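# Screw a plastic funnel onto a held glass vial

## Task

Turn the plastic funnel down onto the neck of the glass vial standing in its holder until it sits snug, leaving the vial upright with the funnel on it; crushing, pressing hard on, or dropping the glass more than a few centimetres breaks it and fails the job.

## Robot and tools

Robot: two UR12e-style arms, left_arm and right_arm, each on its own carriage (left_rail, right_rail) on one shared floor track. left_rail is always the +y carriage; the names do not match image sides. Each arm has a Robotiq 140 gripper whose fingers can fold if pushed near the palm or tip-first onto a surface, so grip parts with the outer quarter of the pads.

Scene frame: fixed to the table, table top z = 0, +z up, +x the direction the arms face, +y to their left. The track runs along y at x = 0; the table starts at x = 0.17 m. Each arm base sits at x = 0, y = its carriage position_m, z = 0.04 m. Results give end_effector_position (m, the point between closed pads), end_effector_quat_wxyz, velocities, Joint positions and velocities per arm (rail first, then six joints in rad), joint torques, motor temperatures, wrist force and torque (in the gripper's own axes), Hand target, Tool commands, and rail status. Gripper axes: fingers along +z, closing along y.

execute_actions(actions, cameras): a list of actions run in sequence. An action may have rows, steps, until, and device keys. rows: up to 15 rows, one per 1/30 s step. Each row is 18 numbers in [-1, 1]: left dx, dy, dz, rx, ry, rz, left gripper position, force_limit, speed, then the same nine for the right arm. The six pose numbers are an offset, not a pose, from that arm's Hand target as it stood when the action began, expressed in the Hand target's own axes; every row counts from that same start. 1.0 = 0.6 m or 180 degrees; rx, ry, rz form one rotation vector. Sending all zeros re-requests the current Hand target. Ramp offsets gradually (for example +0.01 per row is 0.18 m/s) to avoid jerks. steps: 1 to 450, default 15, at least one per row; after the last row the arms keep heading to the last target. until: ends an action when rail conditions hold, e.g. {"right_rail": {"position_status": ["!=", "moving"]}} or {"all": {"status": "ended"}}. An empty actions list just reports state and images.

Gripper numbers: position +1 fully open (140 mm), about -0.8 pads touch, -1 closes until stopped. force_limit -1 to +1 raises pad force (about 14 N to 58 N at slow close); speed -1 to +1 is about 30 to 250 mm/s, and faster closes squeeze much harder. For glass use low force_limit and slow speed. object_status 2 means holding something; 3 means at target or pads met. To keep a gripper unchanged, resend its last three numbers; a 0 is itself a command.

move(target, speed, blend, stop_force, zero, blocking, cameras): straight-line path for both arms. target is one 18-number row (same layout, offsets from Hand targets) or a list of up to 15 such rows, all counted from the same Hand targets. speed 0.002 to 0.5 m/s (default 0.25), turns limited to twice that in rad/s. blend in m rounds corners in a list. stop_force 4 to 80 N ends an arm's path when its wrist sensor feels that much push against its travel; unreliable while the gripper rotates, and leave it out when backing away from contact. zero (default true) re-zeroes before the move. blocking=false returns early; then use wait or stop before new rows or moves. The result adds a move: line (done, off_target, held, fault, etc.).

wait(seconds 0 to 10); stop() brakes a running move; zoom_image(camera, region [x0,y0,x1,y1], max 504x504) on cam_high, cam_low, cam_close (504x504) or cam_left_wrist, cam_right_wrist (672x504); zero_wrist_force(arm); read_manual(section); finished_scene(scene) ends the scene irreversibly.

Rails: send {"left_rail": {"position_m": x}} (left -0.8 to 1.5 m, right -1.5 to 0.8 m), optional speed_m_s 0.01 to 1 and acceleration_factor 0.1 to 1, then wait with until on position_status. Keep carriages at least 0.78 m apart. Status words: moving, done, contact_stop, time_out, stopped, stopped_with_arm, stopped_for_other_arm, stopped_for_other_carriage; position_answer not_taken means resend once standing.

Limits: each step the command is clipped to 150 mm and 16 degrees from the measured pose. Contact torque at a joint limit (wrist joints 49.1 N m) or about 150 N outside force stops that arm for 10 s. Screwing means rotating the gripper about its +z (a rotation vector along z) while the funnel is gripped; twist gently and in short increments, regrasping between turns rather than forcing one big turn, since too much twist or leverage on the gripper is penalized. Avoid squeezing, pressing or dropping the vial, letting go of parts in motion, arm-to-arm contact, and anything leaving the table. Overheating motors (MOTOR HOT at 70 °C, fault at 85 °C) come from holding loads or pushing against unreachable poses.

Each tool is called by a JSON object that holds its "method" and its "body", one argument or row to a line.

## Session

{"method": "execute_actions", "body": {
  "actions": []
}}

Scene clock: 0.00 s.
left_arm: end_effector_position=(+0.3563, +0.4786, +0.5790) position_measured=3 object_status=3 end_effector_quat_wxyz=(+0.000, +0.000, +1.000, +0.000) | right_arm: end_effector_position=(+0.3563, -0.3214, +0.5790) position_measured=3 object_status=3 end_effector_quat_wxyz=(+0.000, +0.000, +1.000, +0.000)
Joint positions: left_arm=[0.4 -0.28 -2.157 1.821 -1.235 -1.571 -0.281] | right_arm=[-0.4 -0.28 -2.157 1.821 -1.235 -1.571 -0.281]
Joint velocities: within noise
Joint torques (N m): no reading
Motor temperatures (°C): left_arm=[32 34 36 36 38 37] | right_arm=[33 30 35 39 36 39]
Wrist force (N): no reading
Wrist torque (N m): no reading
Wrist force, peak (N): no reading
Hand target: left_arm +0.3563, +0.4786, +0.5790; +0.000, +0.000, +1.000, +0.000 | right_arm +0.3563, -0.3214, +0.5790; +0.000, +0.000, +1.000, +0.000
Tool commands: left_gripper/position=+1.0 left_gripper/force_limit=+1.0 left_gripper/speed=+1.0 right_gripper/position=+1.0 right_gripper/force_limit=+1.0 right_gripper/speed=+1.0
left_rail: position_m=0.400 position_status=done
right_rail: position_m=-0.400 position_status=done

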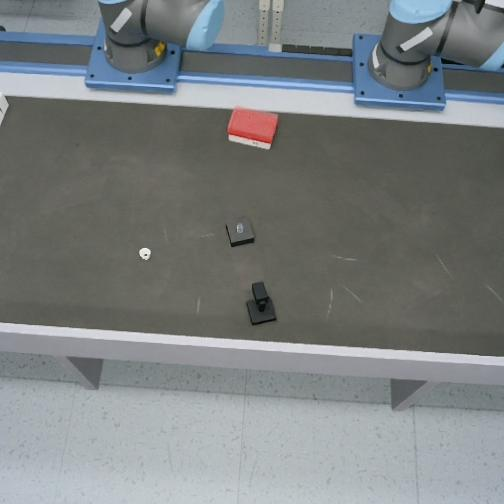

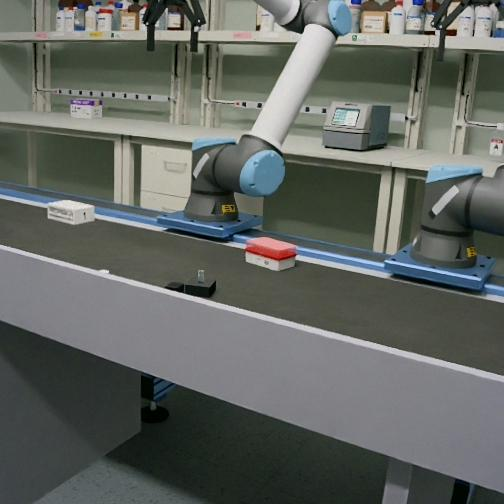

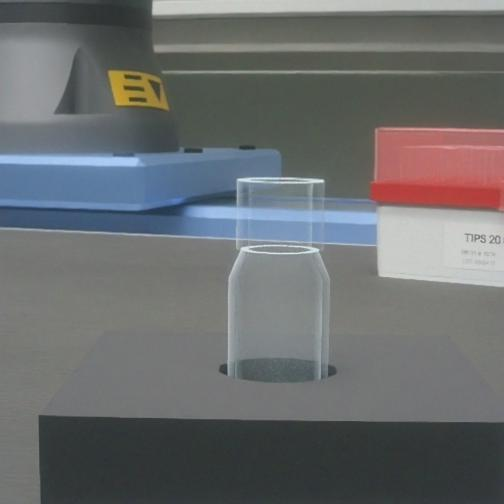

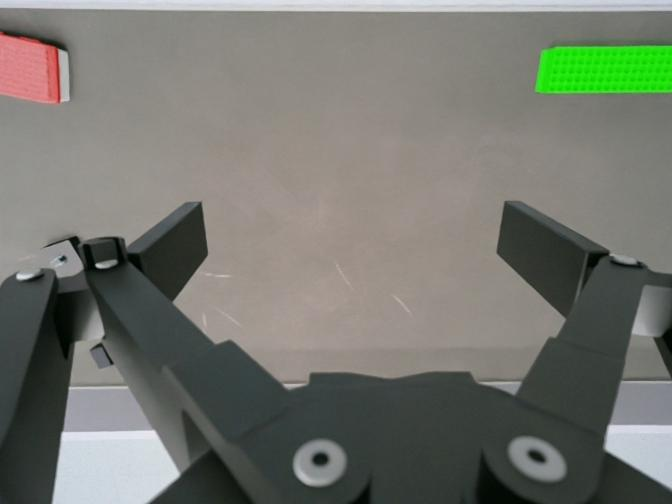

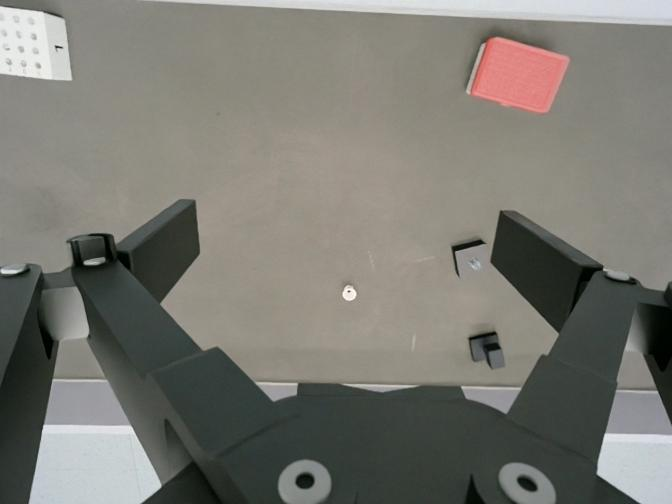

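{"method": "zoom_image", "body": {
  "camera": "cam_right_wrist",
  "region": [320, 230, 520, 380]
}}

{"method": "move", "body": {
  "target": [0,0,0,0,0,0,1,1,1,-0.45,0.03,0.5,0,0,0,0.5,-1,0],
  "speed": 0.4,
  "cameras": ["cam_right_wrist","cam_high"]
}}

{"method": "zoom_image", "body": {
  "camera": "cam_right_wrist",
  "region": [236, 150, 436, 300]
}}

Scaled by 2.520 from the camera's 672x504 image, which has a finer 960x720 frame.

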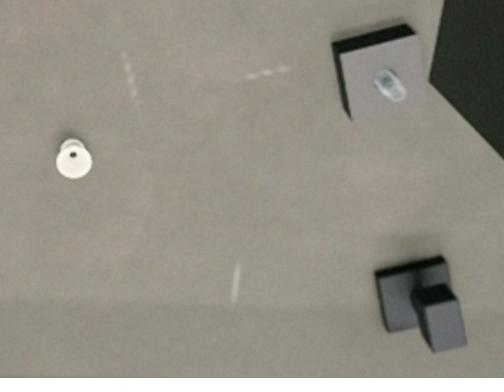

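Scene clock: 4.20 s.
left_arm: end_effector_position=(+0.3563, +0.4786, +0.5790) position_measured=3 object_status=3 end_effector_quat_wxyz=(+0.000, +0.000, +1.000, +0.000) | right_arm: end_effector_position=(+0.6263, -0.3034, +0.2791) position_measured=66 object_status=3 end_effector_quat_wxyz=(+0.000, +0.000, +1.000, +0.000)
Joint positions: left_arm=[0.4 -0.28 -2.157 1.821 -1.235 -1.571 -0.281] | right_arm=[-0.4 -0.125 -1.638 2.019 -1.952 -1.571 -0.125]
Joint velocities: within noise
Joint torques (N m): left_arm=[-0.63 4.45 -43.1 -4.4 0.01 -0.49] | right_arm=[7.29 -36.21 -51.23 -7.6 -3.21 3.17]
Motor temperatures (°C): left_arm=[32 34 36 36 38 37] | right_arm=[33 30 35 39 36 39]
Wrist force (N): left_arm=[0.3 0.2 0.3] | right_arm=[0.1 -0.5 0.3]
Wrist torque (N m): left_arm=[0.05 -0.05 0.00] | right_arm=[-0.18 -0.01 0.01]
Wrist force, peak (N): left_arm=[0.6 -0.6 0.1] | right_arm=[-2.1 -0.4 3.1]
Hand target: left_arm +0.3563, +0.4786, +0.5790; +0.000, +0.000, +1.000, +0.000 | right_arm +0.6264, -0.3034, +0.2790; +0.000, +0.000, +1.000, +0.000
Off the commanded pose: left_arm 0.000 m, 0 deg | right_arm 0.000 m, 0 deg.
left_rail: position_m=0.400 position_status=done
right_rail: position_m=-0.400 position_status=done
move: done
Images, in order (width x height): cam_high 504x504, cam_right_wrist 672x504.

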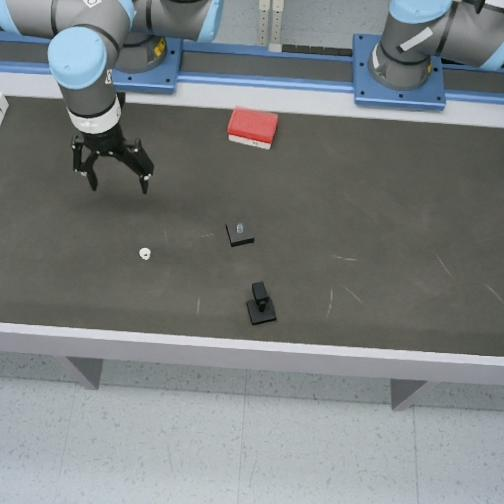

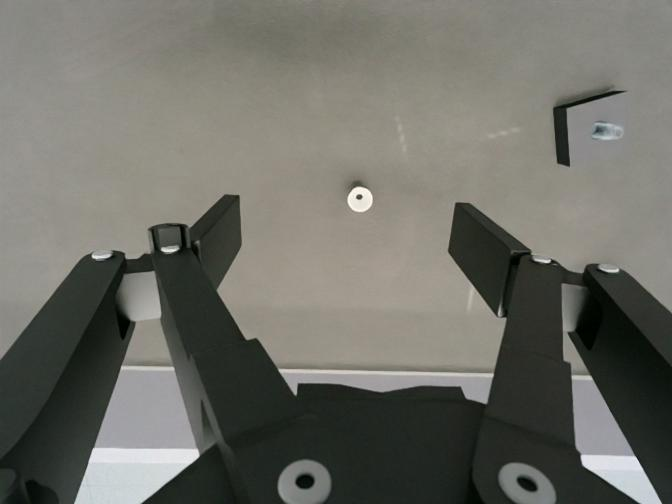

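Scaled by 2.520 from the camera's 672x504 image, which has a finer 960x720 frame.

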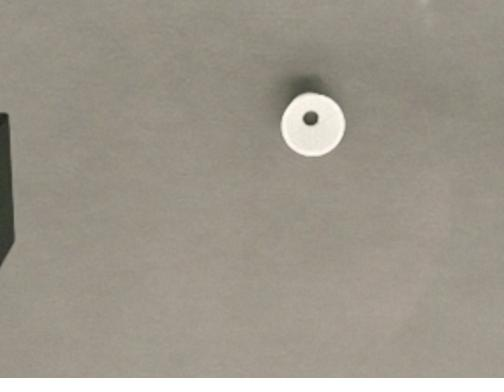

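{"method": "move", "body": {
  "target": [0,0,0,0,0,0,1,1,1,-0.09,0.047,0.21,0,0,0,0.5,-1,0],
  "speed": 0.3,
  "cameras": ["cam_right_wrist","cam_low","cam_high"]
}}

{"method": "zoom_image", "body": {
  "camera": "cam_right_wrist",
  "region": [260, 150, 460, 300]
}}

{"method": "zoom_image", "body": {
  "camera": "cam_high",
  "region": [90, 180, 270, 330]
}}

{"method": "zoom_image", "body": {
  "camera": "cam_low",
  "region": [60, 230, 240, 330]
}}

Scene clock: 7.43 s.
left_arm: end_effector_position=(+0.3563, +0.4786, +0.5790) position_measured=3 object_status=3 end_effector_quat_wxyz=(+0.000, +0.000, +1.000, +0.000) | right_arm: end_effector_position=(+0.6803, -0.2752, +0.1531) position_measured=66 object_status=3 end_effector_quat_wxyz=(+0.000, +0.000, +1.000, +0.000)
Joint positions: left_arm=[0.4 -0.28 -2.157 1.821 -1.235 -1.571 -0.281] | right_arm=[-0.4 -0.073 -1.431 2.054 -2.194 -1.571 -0.073]
Joint velocities: within noise
Joint torques (N m): left_arm=[1.51 2.76 -41.18 -3.97 -0.53 -0.49] | right_arm=[7.92 -46.79 -45.92 -7.85 -3.14 3.12]
Motor temperatures (°C): left_arm=[32 34 36 36 38 37] | right_arm=[33 30 35 39 36 39]
Wrist force (N): left_arm=[0.4 -0.3 0.3] | right_arm=[-0.2 -0.6 0.0]
Wrist torque (N m): left_arm=[-0.07 -0.10 0.00] | right_arm=[-0.17 0.06 0.00]
Wrist force, peak (N): left_arm=[0.8 0.4 0.4] | right_arm=[-1.0 0.0 2.7]
Hand target: left_arm +0.3563, +0.4786, +0.5790; +0.000, +0.000, +1.000, +0.000 | right_arm +0.6804, -0.2752, +0.1530; +0.000, +0.000, +1.000, +0.000
Off the commanded pose: left_arm 0.000 m, 0 deg | right_arm 0.000 m, 0 deg.
left_rail: position_m=0.400 position_status=done
right_rail: position_m=-0.400 position_status=done
move: done
Images, in order (width x height): cam_high 504x504, cam_low 504x504, cam_right_wrist 672x504.

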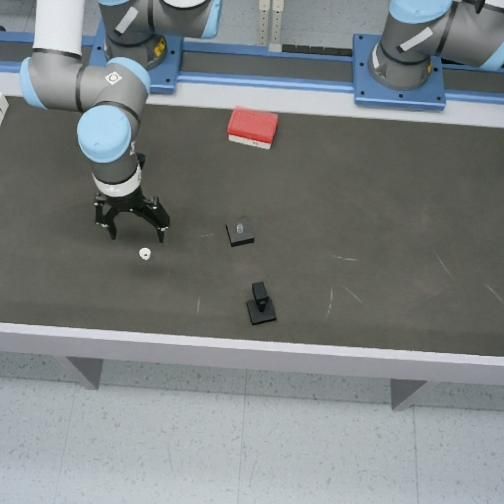

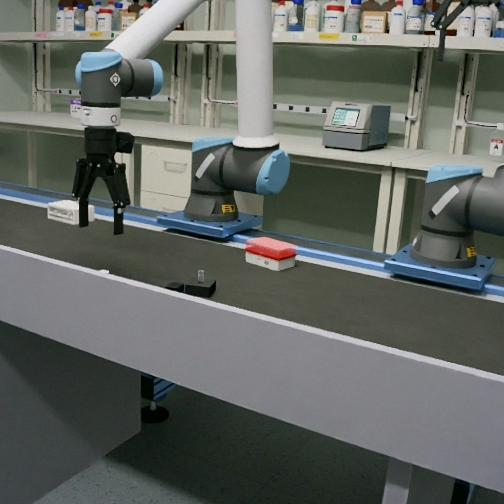

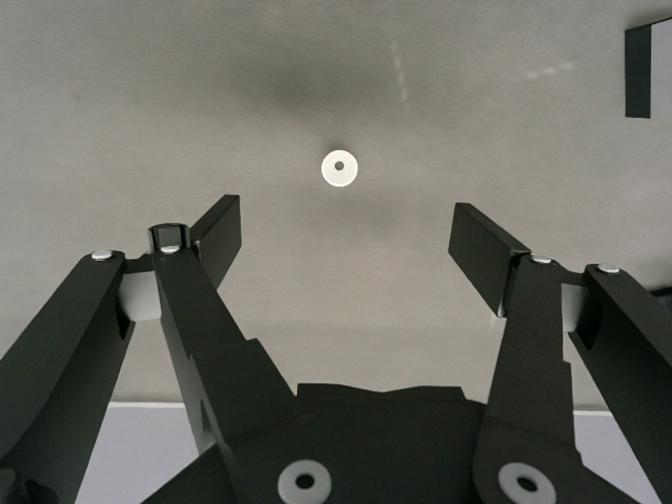

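Scaled by 2.520 from the camera's 672x504 image, which has a finer 960x720 frame.

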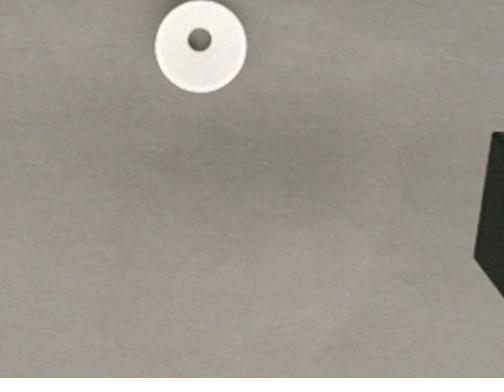

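Scaled by 2.800 from the camera's 504x504 image, which has a finer 720x720 frame.

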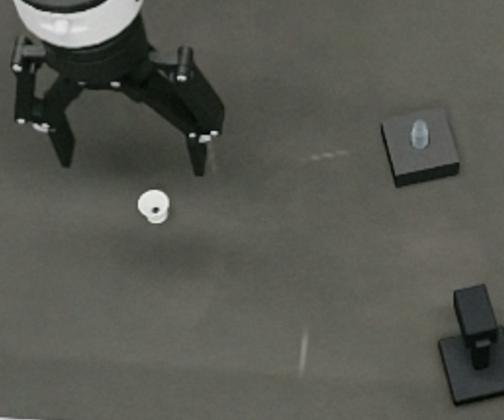

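Scaled by 2.800 from the camera's 504x504 image, which has a finer 720x720 frame.

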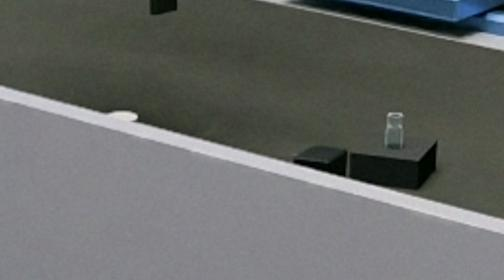

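{"method": "move", "body": {
  "target": [0,0,0,0,0,0,1,1,1,-0.005,0.005,0.13,0,0,0,0.5,-1,0],
  "speed": 0.2,
  "cameras": ["cam_right_wrist","cam_low"]
}}

{"method": "zoom_image", "body": {
  "camera": "cam_right_wrist",
  "region": [230, 120, 480, 300]
}}

{"method": "zoom_image", "body": {
  "camera": "cam_low",
  "region": [60, 200, 240, 300]
}}

Scene clock: 9.70 s.
left_arm: end_effector_position=(+0.3563, +0.4786, +0.5790) position_measured=3 object_status=3 end_effector_quat_wxyz=(+0.000, +0.000, +1.000, +0.000) | right_arm: end_effector_position=(+0.6834, -0.2722, +0.0751) position_measured=66 object_status=3 end_effector_quat_wxyz=(+0.000, +0.000, +1.000, +0.000)
Joint positions: left_arm=[0.4 -0.28 -2.157 1.821 -1.235 -1.571 -0.28] | right_arm=[-0.4 -0.068 -1.332 2.107 -2.347 -1.571 -0.068]
Joint velocities: within noise
Joint torques (N m): left_arm=[-0.15 7 -39.53 -3.24 -0.58 -0.76] | right_arm=[8.38 -51.25 -28.8 -7.71 -2.1 3.01]
Motor temperatures (°C): left_arm=[32 34 36 36 38 37] | right_arm=[33 30 35 39 36 39]
Wrist force (N): left_arm=[0.2 -0.1 0.2] | right_arm=[0.2 0.0 0.4]
Wrist torque (N m): left_arm=[-0.01 -0.04 0.00] | right_arm=[-0.03 -0.05 0.00]
Wrist force, peak (N): left_arm=[-0.1 -0.5 0.6] | right_arm=[-0.2 0.1 -2.6]
Hand target: left_arm +0.3563, +0.4786, +0.5790; +0.000, +0.000, +1.000, +0.000 | right_arm +0.6834, -0.2722, +0.0750; +0.000, +0.000, +1.000, +0.000
Off the commanded pose: left_arm 0.000 m, 0 deg | right_arm 0.000 m, 0 deg.
left_rail: position_m=0.400 position_status=done
right_rail: position_m=-0.400 position_status=done
move: done
Images, in order (width x height): cam_low 504x504, cam_right_wrist 672x504.

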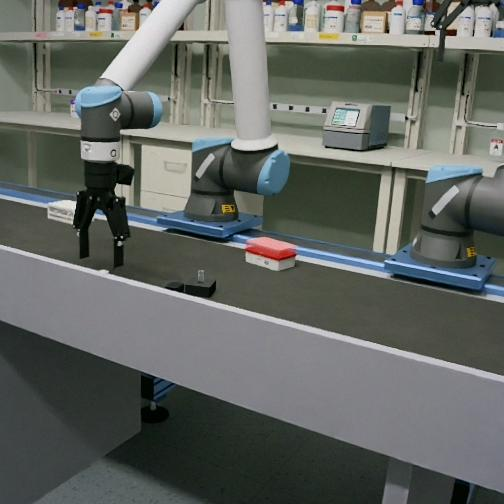

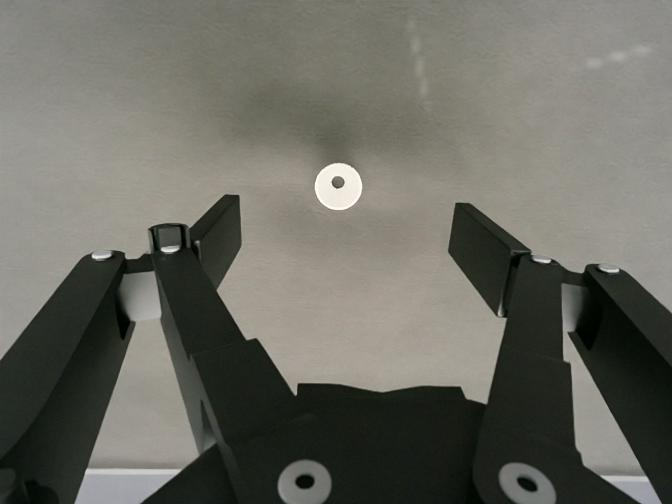

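Scaled by 2.016 from the camera's 672x504 image, which has a finer 960x720 frame.

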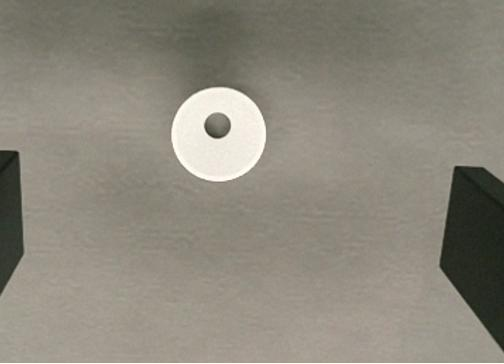

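Scaled by 2.800 from the camera's 504x504 image, which has a finer 720x720 frame.

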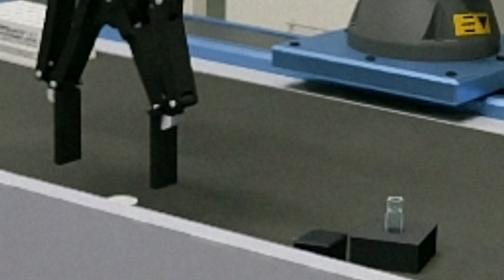

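{"method": "move", "body": {
  "target": [0,0,0,0,0,0,1,1,1,0.004,-0.0047,0.055,0,0,0,-0.16,-1,0],
  "speed": 0.15,
  "cameras": ["cam_right_wrist","cam_low"]
}}

{"method": "zoom_image", "body": {
  "camera": "cam_right_wrist",
  "region": [230, 120, 480, 300]
}}

{"method": "zoom_image", "body": {
  "camera": "cam_low",
  "region": [60, 220, 150, 300]
}}

Scene clock: 13.80 s.
left_arm: end_effector_position=(+0.3563, +0.4786, +0.5790) position_measured=3 object_status=3 end_effector_quat_wxyz=(+0.000, +0.000, +1.000, +0.000) | right_arm: end_effector_position=(+0.6810, -0.2751, +0.0421) position_measured=149 object_status=3 end_effector_quat_wxyz=(+0.000, +0.000, +1.000, +0.000)
Joint positions: left_arm=[0.4 -0.28 -2.157 1.821 -1.235 -1.571 -0.281] | right_arm=[-0.4 -0.073 -1.29 2.133 -2.414 -1.571 -0.073]
Joint velocities: within noise
Joint torques (N m): left_arm=[-0.79 5.84 -38.19 -3.47 -0.12 -0.49] | right_arm=[-13.69 -53.34 -26.95 -7.62 -2.66 -3.22]
Motor temperatures (°C): left_arm=[32 34 36 36 38 37] | right_arm=[33 30 35 39 36 39]
Wrist force (N): left_arm=[0.0 -0.3 0.7] | right_arm=[0.0 -0.5 -0.1]
Wrist torque (N m): left_arm=[-0.06 -0.01 0.00] | right_arm=[-0.16 -0.02 0.03]
Wrist force, peak (N): left_arm=[0.5 -0.4 0.3] | right_arm=[0.8 -0.4 1.3]
Hand target: left_arm +0.3563, +0.4786, +0.5790; +0.000, +0.000, +1.000, +0.000 | right_arm +0.6810, -0.2751, +0.0420; +0.000, +0.000, +1.000, +0.000
Off the commanded pose: left_arm 0.000 m, 0 deg | right_arm 0.000 m, 0 deg.
left_rail: position_m=0.400 position_status=done
right_rail: position_m=-0.400 position_status=done
move: done
Images, in order (width x height): cam_low 504x504, cam_right_wrist 672x504.

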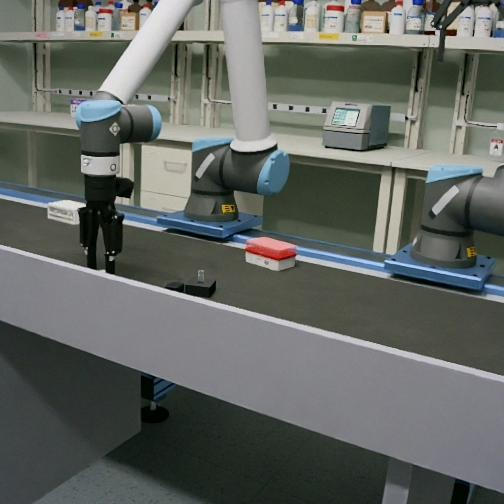

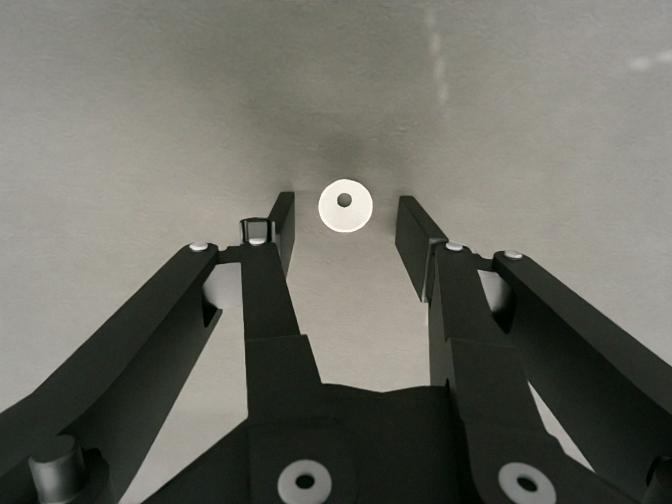

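Scaled by 2.016 from the camera's 672x504 image, which has a finer 960x720 frame.

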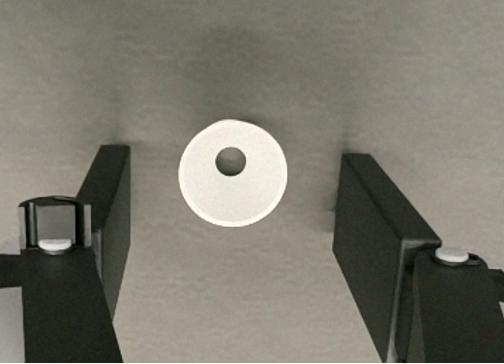

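Scaled by 5.600 from the camera's 504x504 image, which has a finer 720x720 frame.

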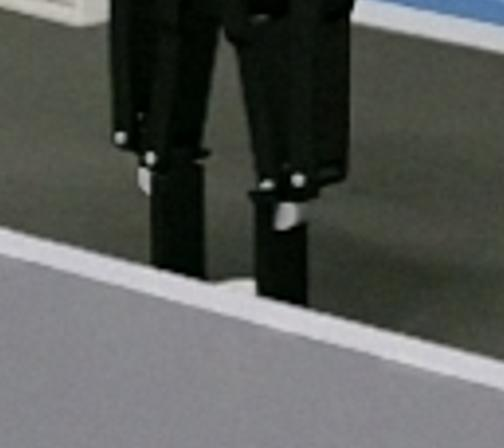

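{"method": "move", "body": {
  "target": [
    [0,0,0,0,0,0,1,1,1,0,0,0.0083,0,0,0,-0.16,-1,-1],
    [0,0,0,0,0,0,1,1,1,0,0,0.0083,0,0,0,-1,-0.1,-1]
  ],
  "speed": 0.1,
  "cameras": ["cam_right_wrist","cam_low"]
}}

{"method": "zoom_image", "body": {
  "camera": "cam_right_wrist",
  "region": [230, 120, 480, 300]
}}

Scene clock: 16.67 s.
left_arm: end_effector_position=(+0.3563, +0.4786, +0.5790) position_measured=3 object_status=3 end_effector_quat_wxyz=(+0.000, +0.000, +1.000, +0.000) | right_arm: end_effector_position=(+0.6810, -0.2751, +0.0370) position_measured=194 object_status=0 end_effector_quat_wxyz=(+0.000, +0.000, +1.000, +0.000)
Joint positions: left_arm=[0.4 -0.28 -2.157 1.821 -1.235 -1.571 -0.281] | right_arm=[-0.4 -0.073 -1.282 2.135 -2.424 -1.571 -0.073]
Joint velocities: within noise
Joint torques (N m): left_arm=[-0.29 8.15 -37.98 -3.55 -0.51 -0.82] | right_arm=[-12.17 -52.73 -28.33 -6.84 -2.5 -3.22]
Motor temperatures (°C): left_arm=[32 34 36 36 38 37] | right_arm=[33 30 35 39 36 39]
Wrist force (N): left_arm=[0.2 -0.2 0.1] | right_arm=[0.6 -0.2 -3.2]
Wrist torque (N m): left_arm=[-0.04 -0.04 0.00] | right_arm=[-0.08 -0.06 0.03]
Wrist force, peak (N): left_arm=[-0.2 -0.5 0.7] | right_arm=[0.6 -0.5 -3.8]
Hand target: left_arm +0.3563, +0.4786, +0.5790; +0.000, +0.000, +1.000, +0.000 | right_arm +0.6810, -0.2751, +0.0370; +0.000, +0.000, +1.000, +0.000
Off the commanded pose: left_arm 0.000 m, 0 deg | right_arm 0.000 m, 0 deg.
left_rail: position_m=0.400 position_status=done
right_rail: position_m=-0.400 position_status=done
move: done
Images, in order (width x height): cam_low 504x504, cam_right_wrist 672x504.

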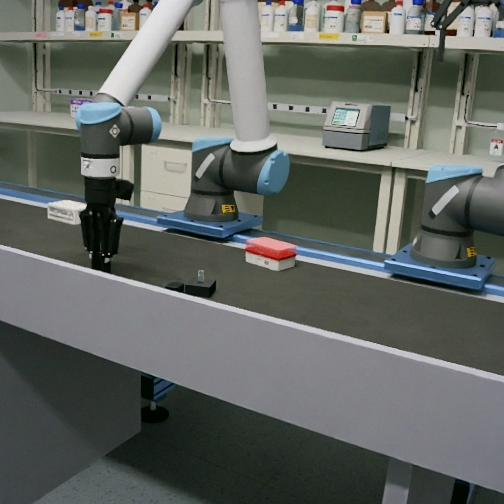

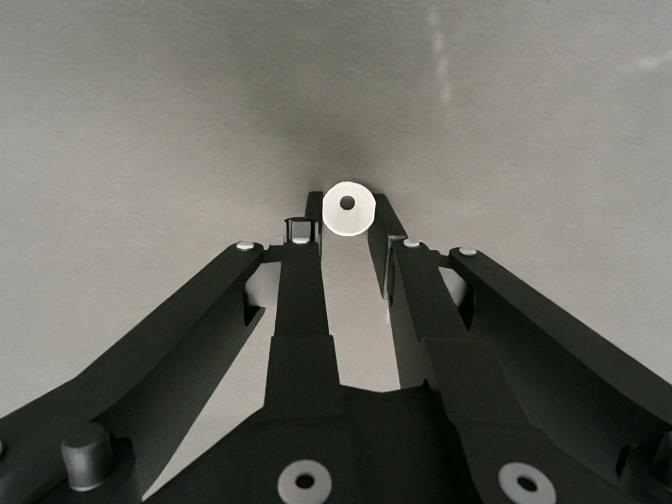

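Scaled by 2.016 from the camera's 672x504 image, which has a finer 960x720 frame.

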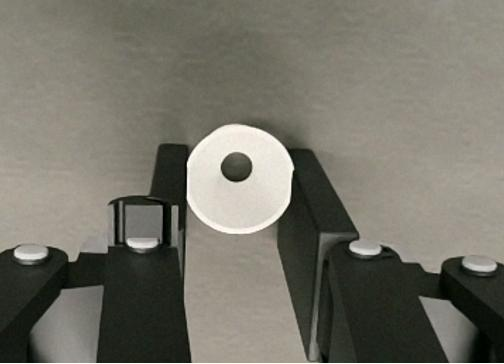

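{"method": "move", "body": {
  "target": [
    [0,0,0,0,0,0,1,1,1,0,0,0,0,0,0,-0.35,-0.1,-1],
    [0,0,0,0,0,0,1,1,1,0.0088,0,0,0,0,0,-0.35,-0.1,-1],
    [0,0,0,0,0,0,1,1,1,0.0088,0,0,0,0,0,-1,-0.1,-1]
  ],
  "speed": 0.1,
  "cameras": ["cam_right_wrist"]
}}

{"method": "zoom_image", "body": {
  "camera": "cam_right_wrist",
  "region": [230, 120, 480, 300]
}}

Scene clock: 20.67 s.
left_arm: end_effector_position=(+0.3563, +0.4786, +0.5790) position_measured=3 object_status=3 end_effector_quat_wxyz=(+0.000, +0.000, +1.000, +0.000) | right_arm: end_effector_position=(+0.6757, -0.2751, +0.0371) position_measured=194 object_status=0 end_effector_quat_wxyz=(+0.000, +0.000, +1.000, +0.000)
Joint positions: left_arm=[0.4 -0.28 -2.157 1.821 -1.235 -1.571 -0.281] | right_arm=[-0.4 -0.073 -1.289 2.145 -2.427 -1.571 -0.073]
Joint velocities: within noise
Joint torques (N m): left_arm=[-0.25 8.62 -37.82 -3.54 -0.2 -0.42] | right_arm=[-13.33 -76.29 -27.45 -7.24 -1.86 -3.23]
Motor temperatures (°C): left_arm=[32 34 36 36 38 37] | right_arm=[33 30 35 39 36 39]
Wrist force (N): left_arm=[0.1 0.1 0.3] | right_arm=[0.3 -0.2 -3.9]
Wrist torque (N m): left_arm=[0.04 -0.02 -0.01] | right_arm=[-0.07 0.01 0.04]
Wrist force, peak (N): left_arm=[0.0 -0.6 0.8] | right_arm=[1.0 -0.1 -4.3]
Hand target: left_arm +0.3563, +0.4786, +0.5790; +0.000, +0.000, +1.000, +0.000 | right_arm +0.6757, -0.2751, +0.0370; +0.000, +0.000, +1.000, +0.000
Off the commanded pose: left_arm 0.000 m, 0 deg | right_arm 0.000 m, 0 deg.
left_rail: position_m=0.400 position_status=done
right_rail: position_m=-0.400 position_status=done
move: done
Images, in order (width x height): cam_right_wrist 672x504.

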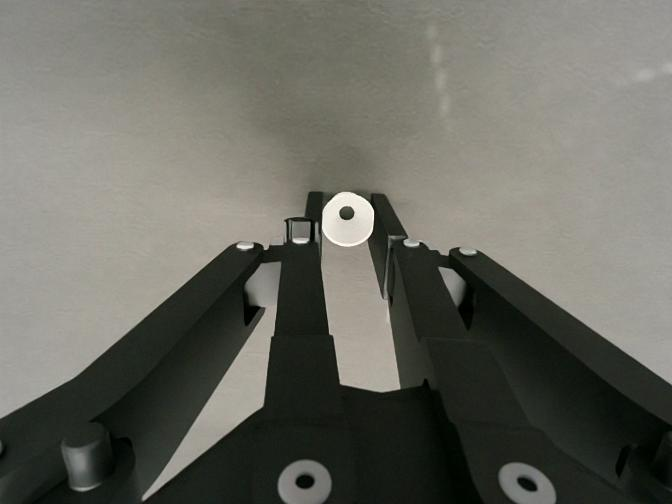

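Scaled by 2.016 from the camera's 672x504 image, which has a finer 960x720 frame.

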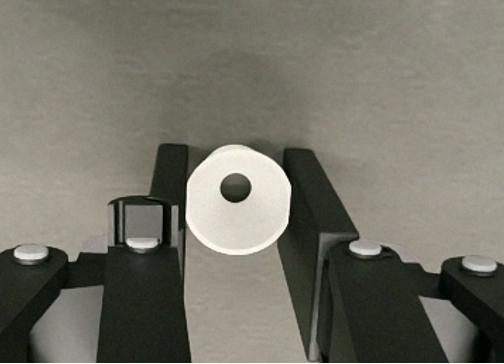

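{"method": "move", "body": {
  "target": [
    [0,0,0,0,0,0,1,1,1,0,0,-0.2,0,0,0,-1,-0.1,-1],
    [0,0,0,0,0,0,1,1,1,0.11,0.367,-0.27,0,0,0,-1,-0.1,-1]
  ],
  "speed": 0.25,
  "blend": 0.03,
  "cameras": ["cam_right_wrist","cam_close","cam_high","cam_low"]
}}

{"method": "zoom_image", "body": {
  "camera": "cam_right_wrist",
  "region": [230, 60, 480, 300]
}}

{"method": "zoom_image", "body": {
  "camera": "cam_low",
  "region": [140, 190, 260, 310]
}}

Scene clock: 23.60 s.
left_arm: end_effector_position=(+0.3563, +0.4786, +0.5790) position_measured=3 object_status=3 end_effector_quat_wxyz=(+0.000, +0.000, +1.000, +0.000) | right_arm: end_effector_position=(+0.6097, -0.0549, +0.1990) position_measured=194 object_status=2 end_effector_quat_wxyz=(+0.000, +0.000, +1.000, +0.000)
Joint positions: left_arm=[0.4 -0.28 -2.157 1.821 -1.235 -1.571 -0.28] | right_arm=[-0.4 0.264 -1.462 1.995 -2.103 -1.571 0.264]
Joint velocities: within noise
Joint torques (N m): left_arm=[1.87 10.83 -38.31 -3.47 -0.45 -0.61] | right_arm=[9.84 -43.28 -50.16 -1.82 -2.87 2.59]
Motor temperatures (°C): left_arm=[32 34 36 36 38 37] | right_arm=[33 30 35 39 36 39]
Wrist force (N): left_arm=[0.0 -0.1 0.0] | right_arm=[-0.3 0.0 0.2]
Wrist torque (N m): left_arm=[-0.03 0.00 0.00] | right_arm=[-0.04 0.05 0.03]
Wrist force, peak (N): left_arm=[-0.1 0.1 0.9] | right_arm=[0.7 -0.3 -4.0]
Hand target: left_arm +0.3563, +0.4786, +0.5790; +0.000, +0.000, +1.000, +0.000 | right_arm +0.6097, -0.0549, +0.1990; +0.000, +0.000, +1.000, +0.000
Off the commanded pose: left_arm 0.000 m, 0 deg | right_arm 0.000 m, 0 deg.
left_rail: position_m=0.400 position_status=done
right_rail: position_m=-0.400 position_status=done
move: done
Images, in order (width x height): cam_high 504x504, cam_low 504x504, cam_close 504x504, cam_right_wrist 672x504.

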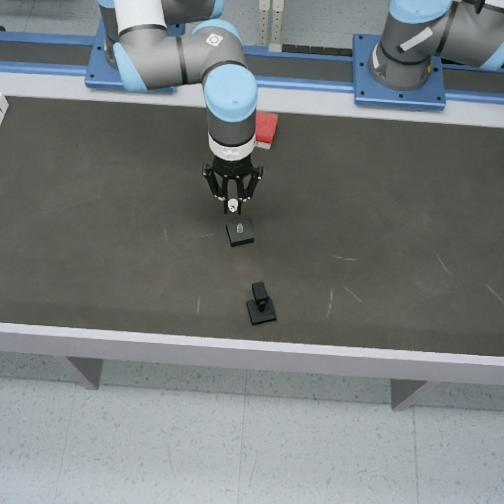

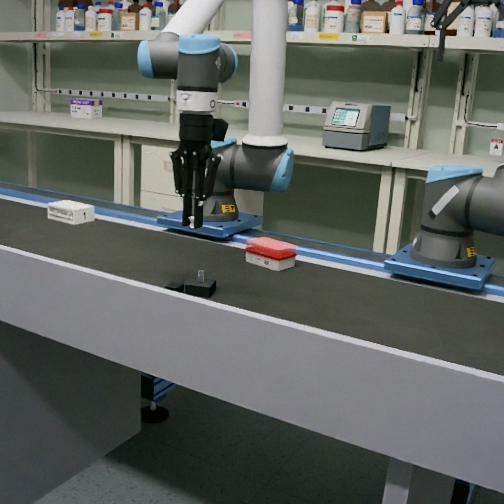

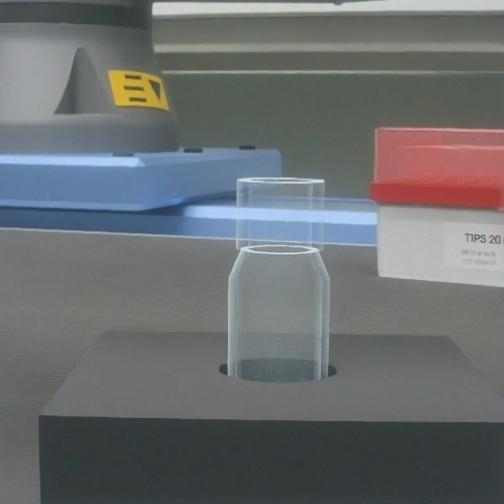

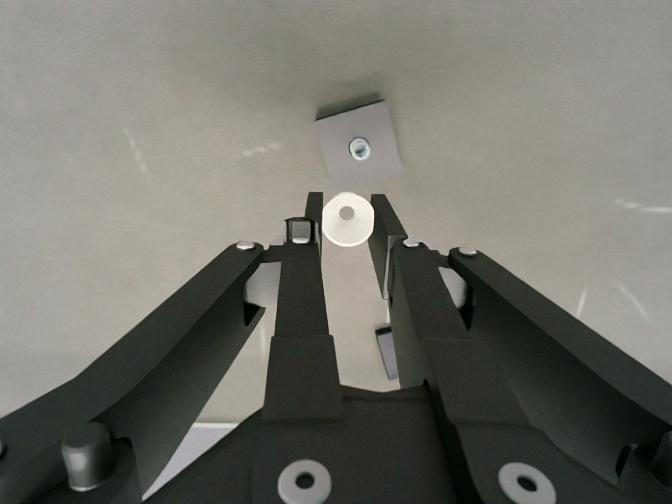

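Scaled by 2.016 from the camera's 672x504 image, which has a finer 960x720 frame.

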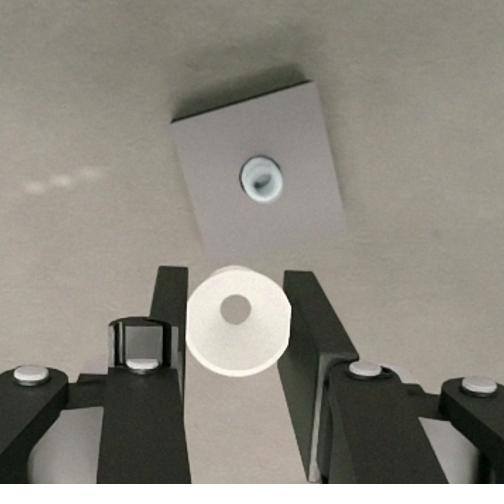

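Scaled by 4.200 from the camera's 504x504 image, which has a finer 720x720 frame.

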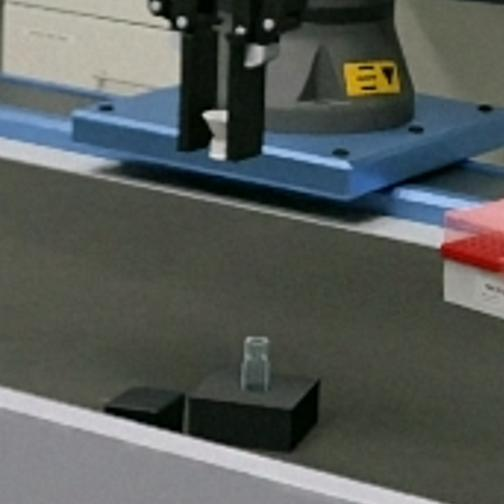

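{"method": "move", "body": {
  "target": [0,0,0,0,0,0,1,1,1,0.0245,0.0225,0.125,0,0,0,-1,-0.1,-1],
  "speed": 0.15,
  "cameras": ["cam_right_wrist","cam_close","cam_low"]
}}

{"method": "zoom_image", "body": {
  "camera": "cam_right_wrist",
  "region": [230, 60, 480, 300]
}}

{"method": "zoom_image", "body": {
  "camera": "cam_low",
  "region": [140, 190, 260, 310]
}}

Scene clock: 26.23 s.
left_arm: end_effector_position=(+0.3563, +0.4786, +0.5790) position_measured=3 object_status=3 end_effector_quat_wxyz=(+0.000, +0.000, +1.000, +0.000) | right_arm: end_effector_position=(+0.5950, -0.0414, +0.1241) position_measured=194 object_status=2 end_effector_quat_wxyz=(+0.000, +0.000, +1.000, +0.000)
Joint positions: left_arm=[0.4 -0.28 -2.157 1.821 -1.235 -1.571 -0.28] | right_arm=[-0.4 0.289 -1.394 2.073 -2.25 -1.571 0.289]
Joint velocities: within noise
Joint torques (N m): left_arm=[0.61 12.66 -37.56 -3.46 -0.71 -0.58] | right_arm=[9.64 -47.97 -32.4 -7.2 0.64 3.14]
Motor temperatures (°C): left_arm=[32 34 36 36 38 37] | right_arm=[33 30 35 39 36 39]
Wrist force (N): left_arm=[0.1 -0.1 0.3] | right_arm=[-0.2 -0.3 0.1]
Wrist torque (N m): left_arm=[-0.02 -0.01 0.00] | right_arm=[-0.09 0.07 0.01]
Wrist force, peak (N): left_arm=[0.3 -0.1 0.8] | right_arm=[0.4 0.1 2.1]
Hand target: left_arm +0.3563, +0.4786, +0.5790; +0.000, +0.000, +1.000, +0.000 | right_arm +0.5950, -0.0414, +0.1240; +0.000, +0.000, +1.000, +0.000
Off the commanded pose: left_arm 0.000 m, 0 deg | right_arm 0.000 m, 0 deg.
left_rail: position_m=0.400 position_status=done
right_rail: position_m=-0.400 position_status=done
move: done
Images, in order (width x height): cam_low 504x504, cam_close 504x504, cam_right_wrist 672x504.

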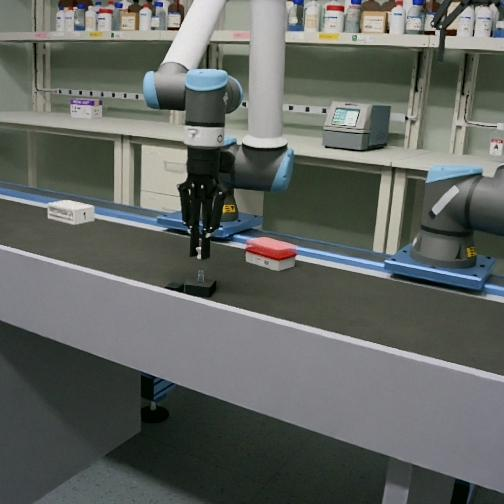

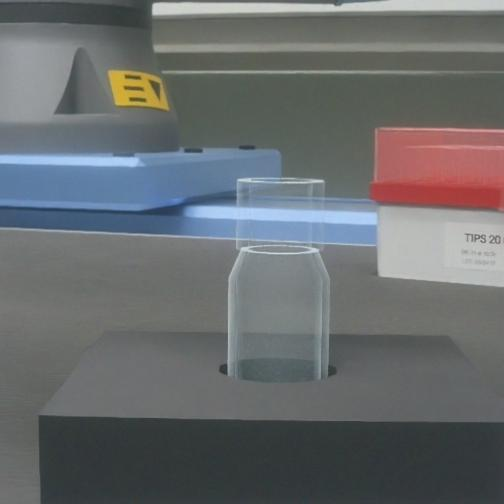

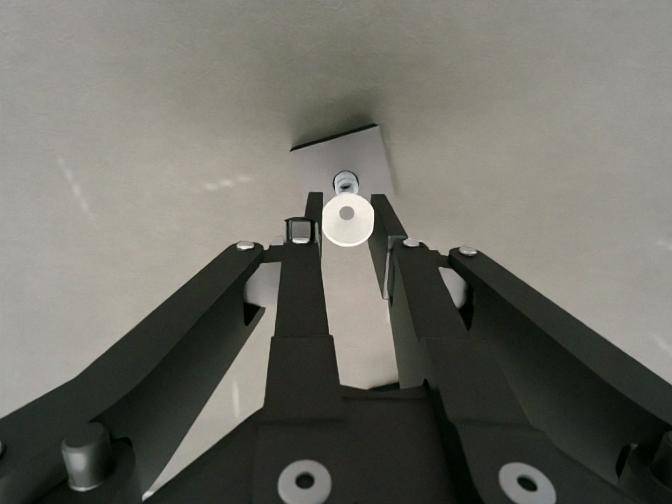

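Scaled by 2.016 from the camera's 672x504 image, which has a finer 960x720 frame.

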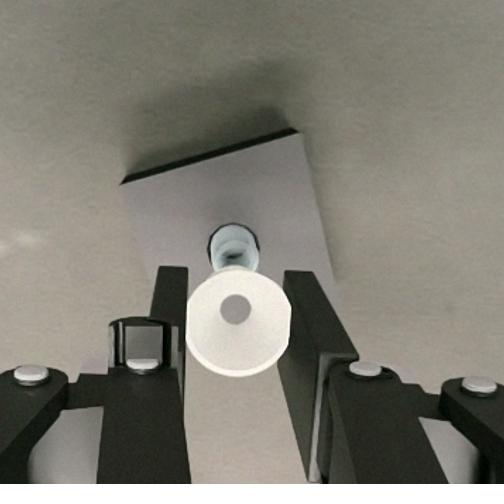

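Scaled by 4.200 from the camera's 504x504 image, which has a finer 720x720 frame.

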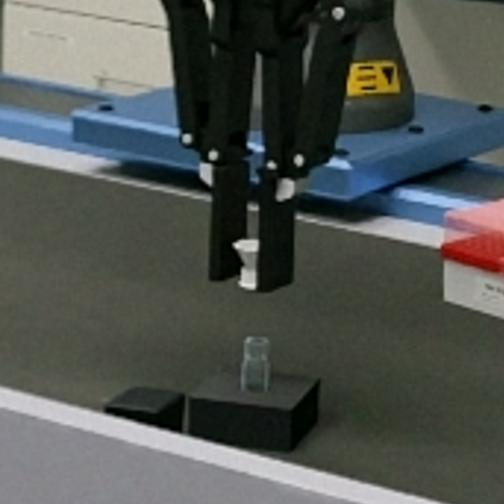

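{"method": "move", "body": {
  "target": [0,0,0,0,0,0,1,1,1,0.01,0.0035,0.037,0,0,0,-1,-0.1,-1],
  "speed": 0.1,
  "cameras": ["cam_right_wrist","cam_close","cam_low"]
}}

{"method": "zoom_image", "body": {
  "camera": "cam_low",
  "region": [170, 230, 230, 310]
}}

{"method": "zoom_image", "body": {
  "camera": "cam_right_wrist",
  "region": [230, 60, 480, 300]
}}

Scene clock: 29.63 s.
left_arm: end_effector_position=(+0.3563, +0.4786, +0.5790) position_measured=3 object_status=3 end_effector_quat_wxyz=(+0.000, +0.000, +1.000, +0.000) | right_arm: end_effector_position=(+0.5890, -0.0393, +0.1019) position_measured=194 object_status=2 end_effector_quat_wxyz=(+0.000, +0.000, +1.000, +0.000)
Joint positions: left_arm=[0.4 -0.28 -2.157 1.821 -1.235 -1.571 -0.281] | right_arm=[-0.4 0.295 -1.373 2.097 -2.296 -1.571 0.295]
Joint velocities: within noise
Joint torques (N m): left_arm=[0.33 13.84 -37.81 -3.55 -0.61 -0.66] | right_arm=[7.27 -48.9 -30.3 -7.47 0.49 3.02]
Motor temperatures (°C): left_arm=[32 34 36 36 38 37] | right_arm=[33 30 35 39 36 39]
Wrist force (N): left_arm=[0.5 -0.4 0.3] | right_arm=[0.2 -0.3 -0.1]
Wrist torque (N m): left_arm=[-0.09 -0.12 -0.01] | right_arm=[-0.10 -0.04 0.01]
Wrist force, peak (N): left_arm=[-0.1 0.0 0.8] | right_arm=[0.2 -0.1 1.0]
Hand target: left_arm +0.3563, +0.4786, +0.5790; +0.000, +0.000, +1.000, +0.000 | right_arm +0.5890, -0.0393, +0.1018; +0.000, +0.000, +1.000, +0.000
Off the commanded pose: left_arm 0.000 m, 0 deg | right_arm 0.000 m, 0 deg.
left_rail: position_m=0.400 position_status=done
right_rail: position_m=-0.400 position_status=done
move: done
Images, in order (width x height): cam_low 504x504, cam_close 504x504, cam_right_wrist 672x504.

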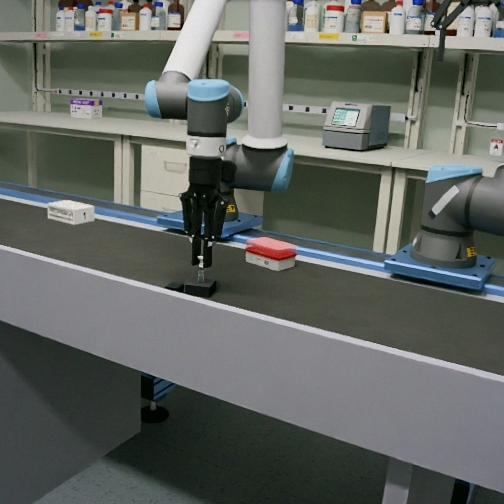

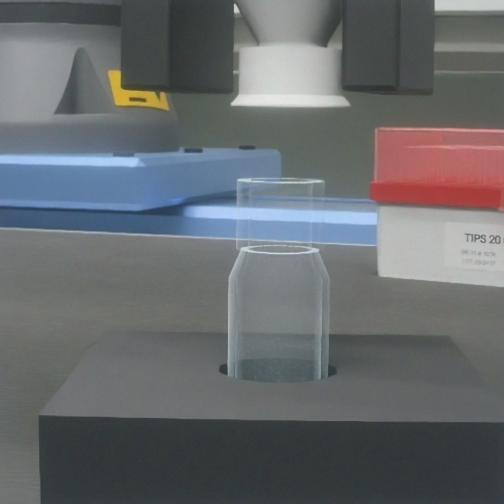

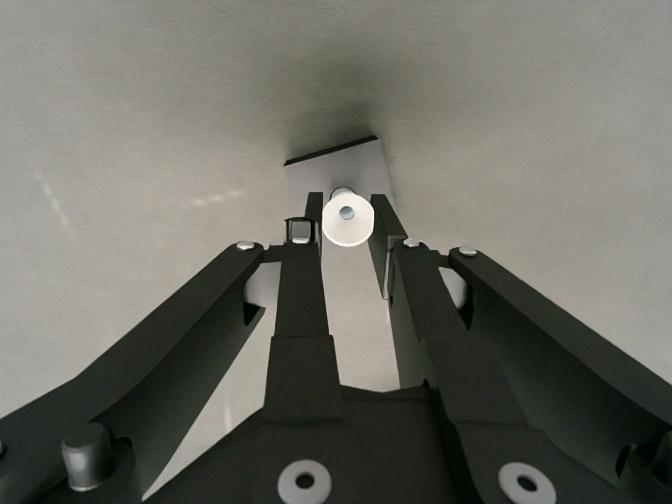

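Scaled by 6.300 from the camera's 504x504 image, which has a finer 720x720 frame.

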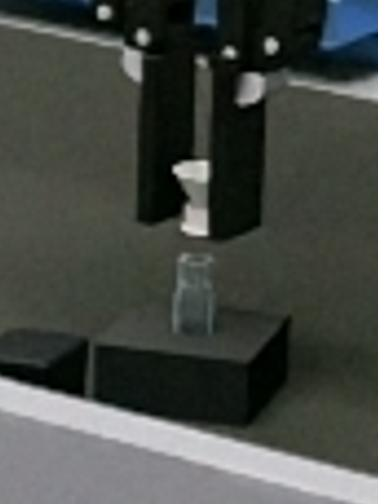

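Scaled by 2.016 from the camera's 672x504 image, which has a finer 960x720 frame.

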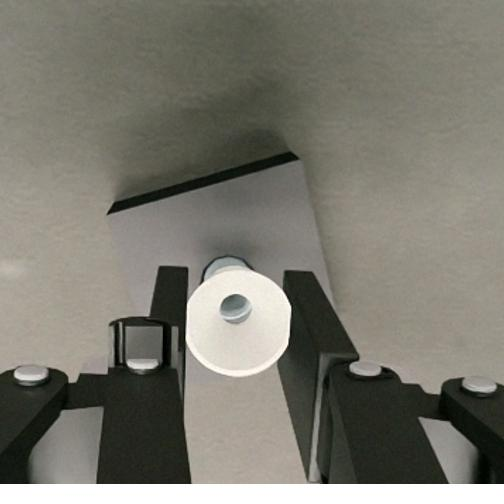

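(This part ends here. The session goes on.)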